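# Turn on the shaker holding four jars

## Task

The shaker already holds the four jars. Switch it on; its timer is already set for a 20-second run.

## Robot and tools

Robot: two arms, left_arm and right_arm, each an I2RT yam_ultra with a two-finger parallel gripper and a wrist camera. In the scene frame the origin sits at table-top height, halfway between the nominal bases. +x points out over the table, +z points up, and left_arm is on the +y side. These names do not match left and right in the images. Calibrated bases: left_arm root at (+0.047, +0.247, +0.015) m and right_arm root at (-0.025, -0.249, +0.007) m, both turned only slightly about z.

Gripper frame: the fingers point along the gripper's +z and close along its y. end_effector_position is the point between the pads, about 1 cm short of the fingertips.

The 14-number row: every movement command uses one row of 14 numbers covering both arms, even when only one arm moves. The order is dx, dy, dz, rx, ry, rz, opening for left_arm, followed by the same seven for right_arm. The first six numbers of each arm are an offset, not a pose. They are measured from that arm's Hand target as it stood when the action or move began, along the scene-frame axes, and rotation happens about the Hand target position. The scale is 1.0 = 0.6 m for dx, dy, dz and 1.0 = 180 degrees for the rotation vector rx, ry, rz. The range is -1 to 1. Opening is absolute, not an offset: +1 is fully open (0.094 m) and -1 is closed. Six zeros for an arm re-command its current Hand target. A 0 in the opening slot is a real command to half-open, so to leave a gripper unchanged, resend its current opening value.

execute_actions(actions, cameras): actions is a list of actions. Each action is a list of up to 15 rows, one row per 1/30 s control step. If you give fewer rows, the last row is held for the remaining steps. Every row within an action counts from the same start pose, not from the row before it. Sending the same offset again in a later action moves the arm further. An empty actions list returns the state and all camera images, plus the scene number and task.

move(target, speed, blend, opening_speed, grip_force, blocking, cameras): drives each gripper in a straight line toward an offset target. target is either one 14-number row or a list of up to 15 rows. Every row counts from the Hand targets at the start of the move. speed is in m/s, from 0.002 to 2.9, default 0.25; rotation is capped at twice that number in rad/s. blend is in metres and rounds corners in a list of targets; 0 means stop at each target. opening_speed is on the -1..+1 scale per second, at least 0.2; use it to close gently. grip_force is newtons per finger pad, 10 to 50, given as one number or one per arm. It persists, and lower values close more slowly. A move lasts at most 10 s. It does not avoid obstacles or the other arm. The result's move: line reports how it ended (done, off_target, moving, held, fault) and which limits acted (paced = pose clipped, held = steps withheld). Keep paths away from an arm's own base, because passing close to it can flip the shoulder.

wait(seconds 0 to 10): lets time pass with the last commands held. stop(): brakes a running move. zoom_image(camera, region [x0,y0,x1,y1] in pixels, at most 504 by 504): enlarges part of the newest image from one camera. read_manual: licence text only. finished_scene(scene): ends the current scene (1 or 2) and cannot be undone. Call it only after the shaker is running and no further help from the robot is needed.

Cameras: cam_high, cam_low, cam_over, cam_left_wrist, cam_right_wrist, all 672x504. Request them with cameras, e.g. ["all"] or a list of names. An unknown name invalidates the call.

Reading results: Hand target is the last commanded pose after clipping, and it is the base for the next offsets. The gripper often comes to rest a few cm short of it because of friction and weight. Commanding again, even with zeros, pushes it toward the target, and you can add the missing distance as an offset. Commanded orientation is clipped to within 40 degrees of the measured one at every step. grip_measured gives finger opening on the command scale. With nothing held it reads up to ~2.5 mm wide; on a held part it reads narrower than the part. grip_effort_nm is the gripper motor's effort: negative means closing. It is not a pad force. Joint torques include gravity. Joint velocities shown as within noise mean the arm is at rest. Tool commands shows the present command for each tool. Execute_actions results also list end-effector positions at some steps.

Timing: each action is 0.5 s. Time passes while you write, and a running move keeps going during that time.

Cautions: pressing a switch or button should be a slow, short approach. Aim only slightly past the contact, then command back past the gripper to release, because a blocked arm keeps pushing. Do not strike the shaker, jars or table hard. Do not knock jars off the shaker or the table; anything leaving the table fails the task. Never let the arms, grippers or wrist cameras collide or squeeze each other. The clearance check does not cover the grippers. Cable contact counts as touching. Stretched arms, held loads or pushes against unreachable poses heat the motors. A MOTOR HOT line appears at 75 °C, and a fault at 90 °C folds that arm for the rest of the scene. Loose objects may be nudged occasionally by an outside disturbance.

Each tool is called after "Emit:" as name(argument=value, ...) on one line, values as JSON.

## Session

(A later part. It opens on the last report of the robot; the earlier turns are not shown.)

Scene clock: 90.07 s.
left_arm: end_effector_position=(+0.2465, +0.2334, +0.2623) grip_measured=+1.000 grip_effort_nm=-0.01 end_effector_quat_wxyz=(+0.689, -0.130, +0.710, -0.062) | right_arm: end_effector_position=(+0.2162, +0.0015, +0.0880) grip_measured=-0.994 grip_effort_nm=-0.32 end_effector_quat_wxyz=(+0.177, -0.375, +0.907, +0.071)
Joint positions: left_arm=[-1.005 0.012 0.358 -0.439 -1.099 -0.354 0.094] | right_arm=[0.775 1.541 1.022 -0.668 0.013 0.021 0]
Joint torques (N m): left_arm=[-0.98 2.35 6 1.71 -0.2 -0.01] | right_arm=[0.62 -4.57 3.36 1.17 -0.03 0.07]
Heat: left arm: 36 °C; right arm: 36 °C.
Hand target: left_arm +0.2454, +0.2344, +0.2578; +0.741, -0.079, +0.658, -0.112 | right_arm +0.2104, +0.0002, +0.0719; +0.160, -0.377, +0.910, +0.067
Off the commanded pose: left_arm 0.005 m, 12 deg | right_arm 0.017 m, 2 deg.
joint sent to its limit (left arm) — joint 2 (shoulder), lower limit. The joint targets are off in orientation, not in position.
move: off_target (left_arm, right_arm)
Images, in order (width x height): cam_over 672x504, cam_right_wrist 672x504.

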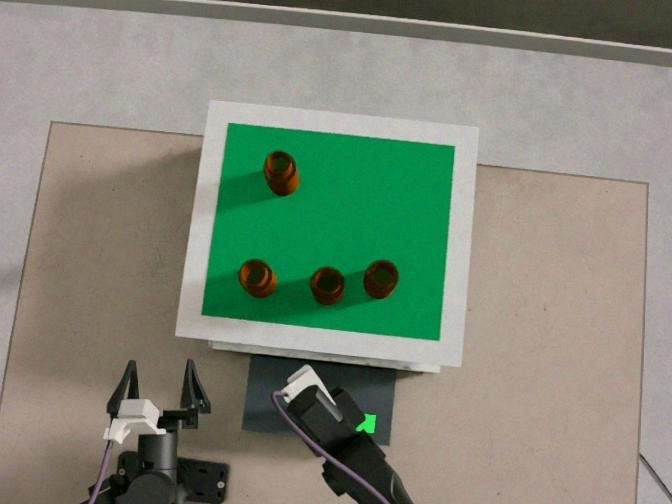

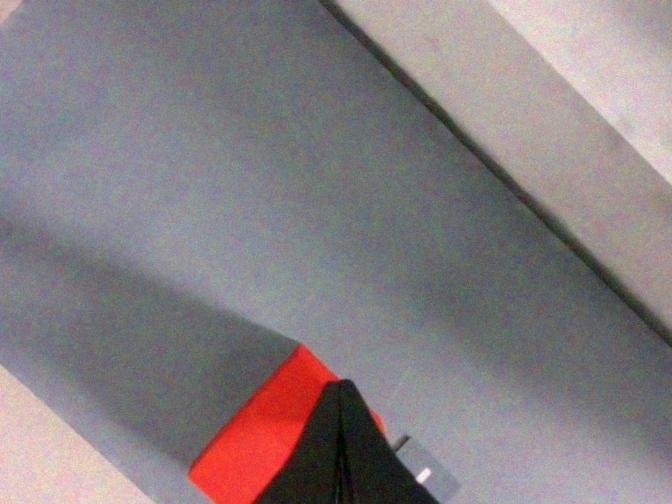

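On. Withdraw up and wait.

Emit:
move(target=[0,0,0,0,0,0,1,-0.01,0,0.09,0,0,0,-1], speed=0.1)

Emit:
move(target=[0,0,0,0,0,0,1,-0.1,-0.1,0.2,0,0,0,-1])

Emit:
wait(seconds=10, cameras=["cam_over"])

Emit:
wait(seconds=8, cameras=["cam_over","cam_low"])

Emit:
wait(seconds=1.3, cameras=["cam_over"])

Scene clock: 94.93 s.
left_arm: end_effector_position=(+0.2465, +0.2334, +0.2623) grip_measured=+1.000 grip_effort_nm=-0.01 end_effector_quat_wxyz=(+0.689, -0.130, +0.710, -0.062) | right_arm: end_effector_position=(+0.2009, -0.0076, +0.1056) grip_measured=-0.994 grip_effort_nm=-0.32 end_effector_quat_wxyz=(+0.135, -0.379, +0.914, +0.054)
Joint positions: left_arm=[-1.005 0.012 0.358 -0.439 -1.099 -0.354 0.094] | right_arm=[0.79 1.535 1.119 -0.862 0.014 0.035 0]
Joint torques (N m): left_arm=[-0.92 2.44 6.02 1.7 -0.2 -0.01] | right_arm=[0.76 -9.37 8.39 0.81 0.02 0.1]
Heat: left arm: 35 °C; right arm: 36 °C.
Hand target: left_arm +0.2454, +0.2344, +0.2578; +0.741, -0.079, +0.658, -0.112 | right_arm +0.2044, +0.0002, +0.1258; +0.160, -0.377, +0.910, +0.067
Off the commanded pose: left_arm 0.005 m, 12 deg | right_arm 0.022 m, 3 deg.
joint sent to its limit (left arm) — joint 2 (shoulder), lower limit. The joint targets are off in orientation, not in position.
move: off_target (left_arm, right_arm)

Scene clock: 96.40 s.
left_arm: end_effector_position=(+0.2465, +0.2334, +0.2623) grip_measured=+1.000 grip_effort_nm=-0.01 end_effector_quat_wxyz=(+0.689, -0.130, +0.710, -0.062) | right_arm: end_effector_position=(+0.1443, -0.0611, +0.2361) grip_measured=-0.994 grip_effort_nm=-0.32 end_effector_quat_wxyz=(+0.149, -0.378, +0.912, +0.064)
Joint positions: left_arm=[-1.005 0.012 0.358 -0.439 -1.099 -0.354 0.094] | right_arm=[0.811 1.265 1.415 -1.397 0.014 0.054 0]
Joint torques (N m): left_arm=[-0.92 2.37 6.05 1.72 -0.19 0] | right_arm=[0.8 -4.15 7.69 0.8 0.09 0.08]
Heat: left arm: 35 °C; right arm: 35 °C.
Hand target: left_arm +0.2454, +0.2344, +0.2578; +0.741, -0.079, +0.658, -0.112 | right_arm +0.1443, -0.0597, +0.2458; +0.160, -0.377, +0.910, +0.067
Off the commanded pose: left_arm 0.005 m, 12 deg | right_arm 0.010 m, 1 deg.
joint sent to its limit (left arm) — joint 2 (shoulder), lower limit. The joint targets are off in orientation, not in position.
move: off_target (left_arm)

Scene clock: 106.40 s.
left_arm: end_effector_position=(+0.2465, +0.2334, +0.2623) grip_measured=+1.000 grip_effort_nm=-0.01 end_effector_quat_wxyz=(+0.689, -0.130, +0.710, -0.062) | right_arm: end_effector_position=(+0.1443, -0.0612, +0.2361) grip_measured=-0.994 grip_effort_nm=-0.32 end_effector_quat_wxyz=(+0.148, -0.378, +0.912, +0.064)
Joint positions: left_arm=[-1.005 0.012 0.358 -0.439 -1.099 -0.354 0.094] | right_arm=[0.811 1.265 1.415 -1.397 0.014 0.054 0]
Joint torques (N m): left_arm=[-0.91 2.36 6.08 1.71 -0.19 -0.01] | right_arm=[0.81 -4.22 7.73 0.85 0.09 0.08]
Heat: left arm: 35 °C; right arm: 34 °C.
Hand target: left_arm +0.2454, +0.2344, +0.2578; +0.741, -0.079, +0.658, -0.112 | right_arm +0.1443, -0.0597, +0.2458; +0.160, -0.377, +0.910, +0.067
Tool commands: left_gripper/opening=+1.0 right_gripper/opening=-1.0
Off the commanded pose: left_arm 0.005 m, 12 deg | right_arm 0.010 m, 1 deg.
wait: 10.00 s; at rest by 0.17 s
Images, in order (width x height): cam_over 672x504.

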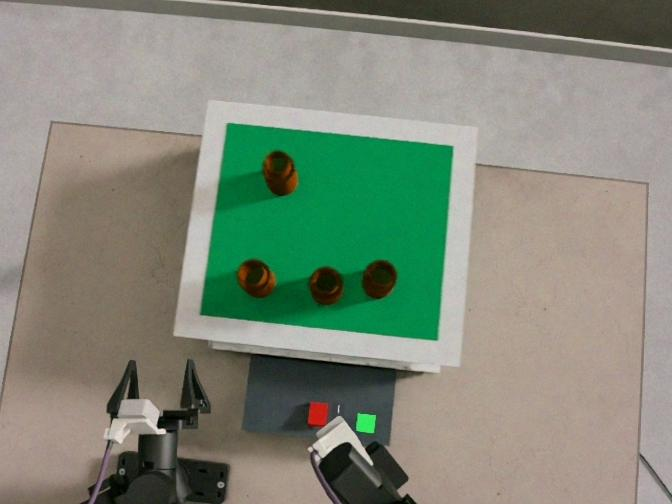

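Scene clock: 114.40 s.
left_arm: end_effector_position=(+0.2465, +0.2334, +0.2623) grip_measured=+1.000 grip_effort_nm=-0.01 end_effector_quat_wxyz=(+0.689, -0.130, +0.710, -0.062) | right_arm: end_effector_position=(+0.1443, -0.0612, +0.2361) grip_measured=-0.994 grip_effort_nm=-0.32 end_effector_quat_wxyz=(+0.148, -0.378, +0.912, +0.064)
Joint positions: left_arm=[-1.005 0.012 0.358 -0.439 -1.099 -0.354 0.094] | right_arm=[0.811 1.265 1.415 -1.397 0.014 0.054 0]
Joint torques (N m): left_arm=[-0.92 2.37 6.06 1.7 -0.17 -0.02] | right_arm=[0.73 -4.11 7.71 0.83 0.12 0.08]
Heat: left arm: 35 °C; right arm: 34 °C.
Hand target: left_arm +0.2454, +0.2344, +0.2578; +0.741, -0.079, +0.658, -0.112 | right_arm +0.1443, -0.0597, +0.2458; +0.160, -0.377, +0.910, +0.067
Tool commands: left_gripper/opening=+1.0 right_gripper/opening=-1.0
Off the commanded pose: left_arm 0.005 m, 12 deg | right_arm 0.010 m, 1 deg.
wait: 8.00 s; at rest by 0.17 s
Images, in order (width x height): cam_low 672x504, cam_over 672x504.

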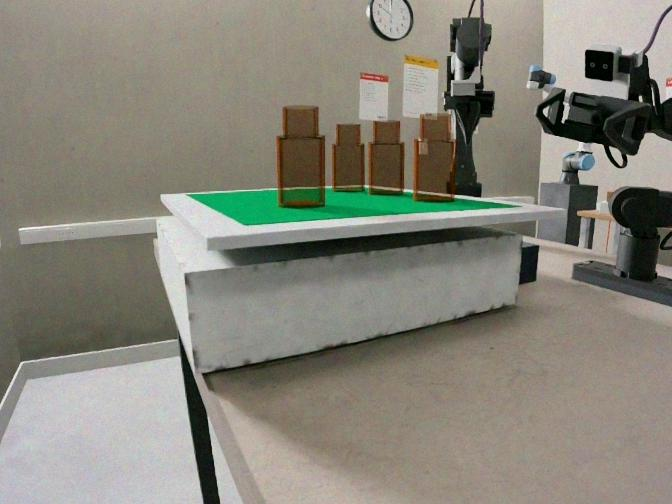

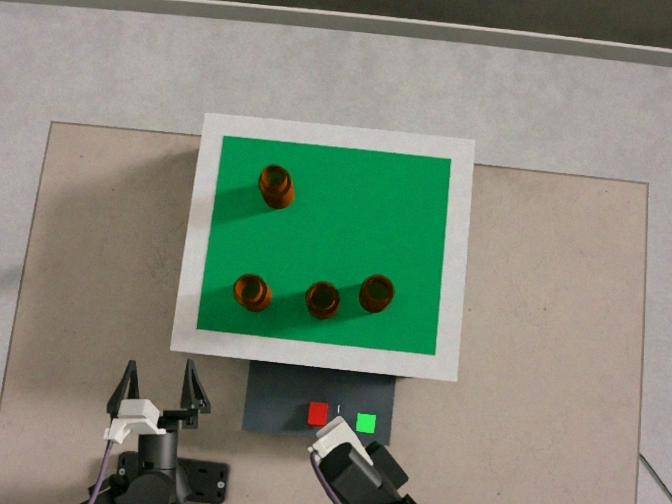

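Scene clock: 115.70 s.
left_arm: end_effector_position=(+0.2465, +0.2334, +0.2623) grip_measured=+1.000 grip_effort_nm=-0.01 end_effector_quat_wxyz=(+0.689, -0.130, +0.710, -0.062) | right_arm: end_effector_position=(+0.1443, -0.0612, +0.2361) grip_measured=-0.994 grip_effort_nm=-0.32 end_effector_quat_wxyz=(+0.148, -0.378, +0.912, +0.064)
Joint positions: left_arm=[-1.005 0.012 0.358 -0.439 -1.099 -0.354 0.094] | right_arm=[0.811 1.265 1.415 -1.397 0.014 0.054 0]
Joint torques (N m): left_arm=[-0.91 2.36 6.04 1.72 -0.18 0.01] | right_arm=[0.77 -4.18 7.8 0.87 0.11 0.08]
Heat: left arm: 35 °C; right arm: 34 °C.
Hand target: left_arm +0.2454, +0.2344, +0.2578; +0.741, -0.079, +0.658, -0.112 | right_arm +0.1443, -0.0597, +0.2458; +0.160, -0.377, +0.910, +0.067
Tool commands: left_gripper/opening=+1.0 right_gripper/opening=-1.0
Off the commanded pose: left_arm 0.005 m, 12 deg | right_arm 0.010 m, 1 deg.
wait: 1.30 s; at rest by 0.17 s
Images, in order (width x height): cam_over 672x504.

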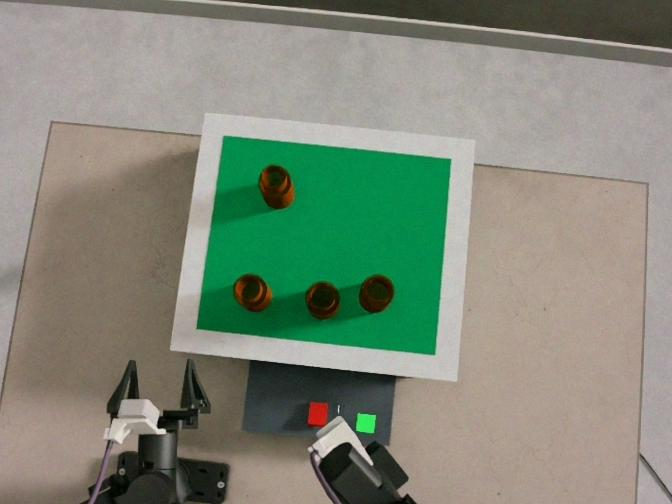

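Shaker has stopped; all jars are standing.

Emit:
finished_scene(scene=2)

The scene is finished: the task was done.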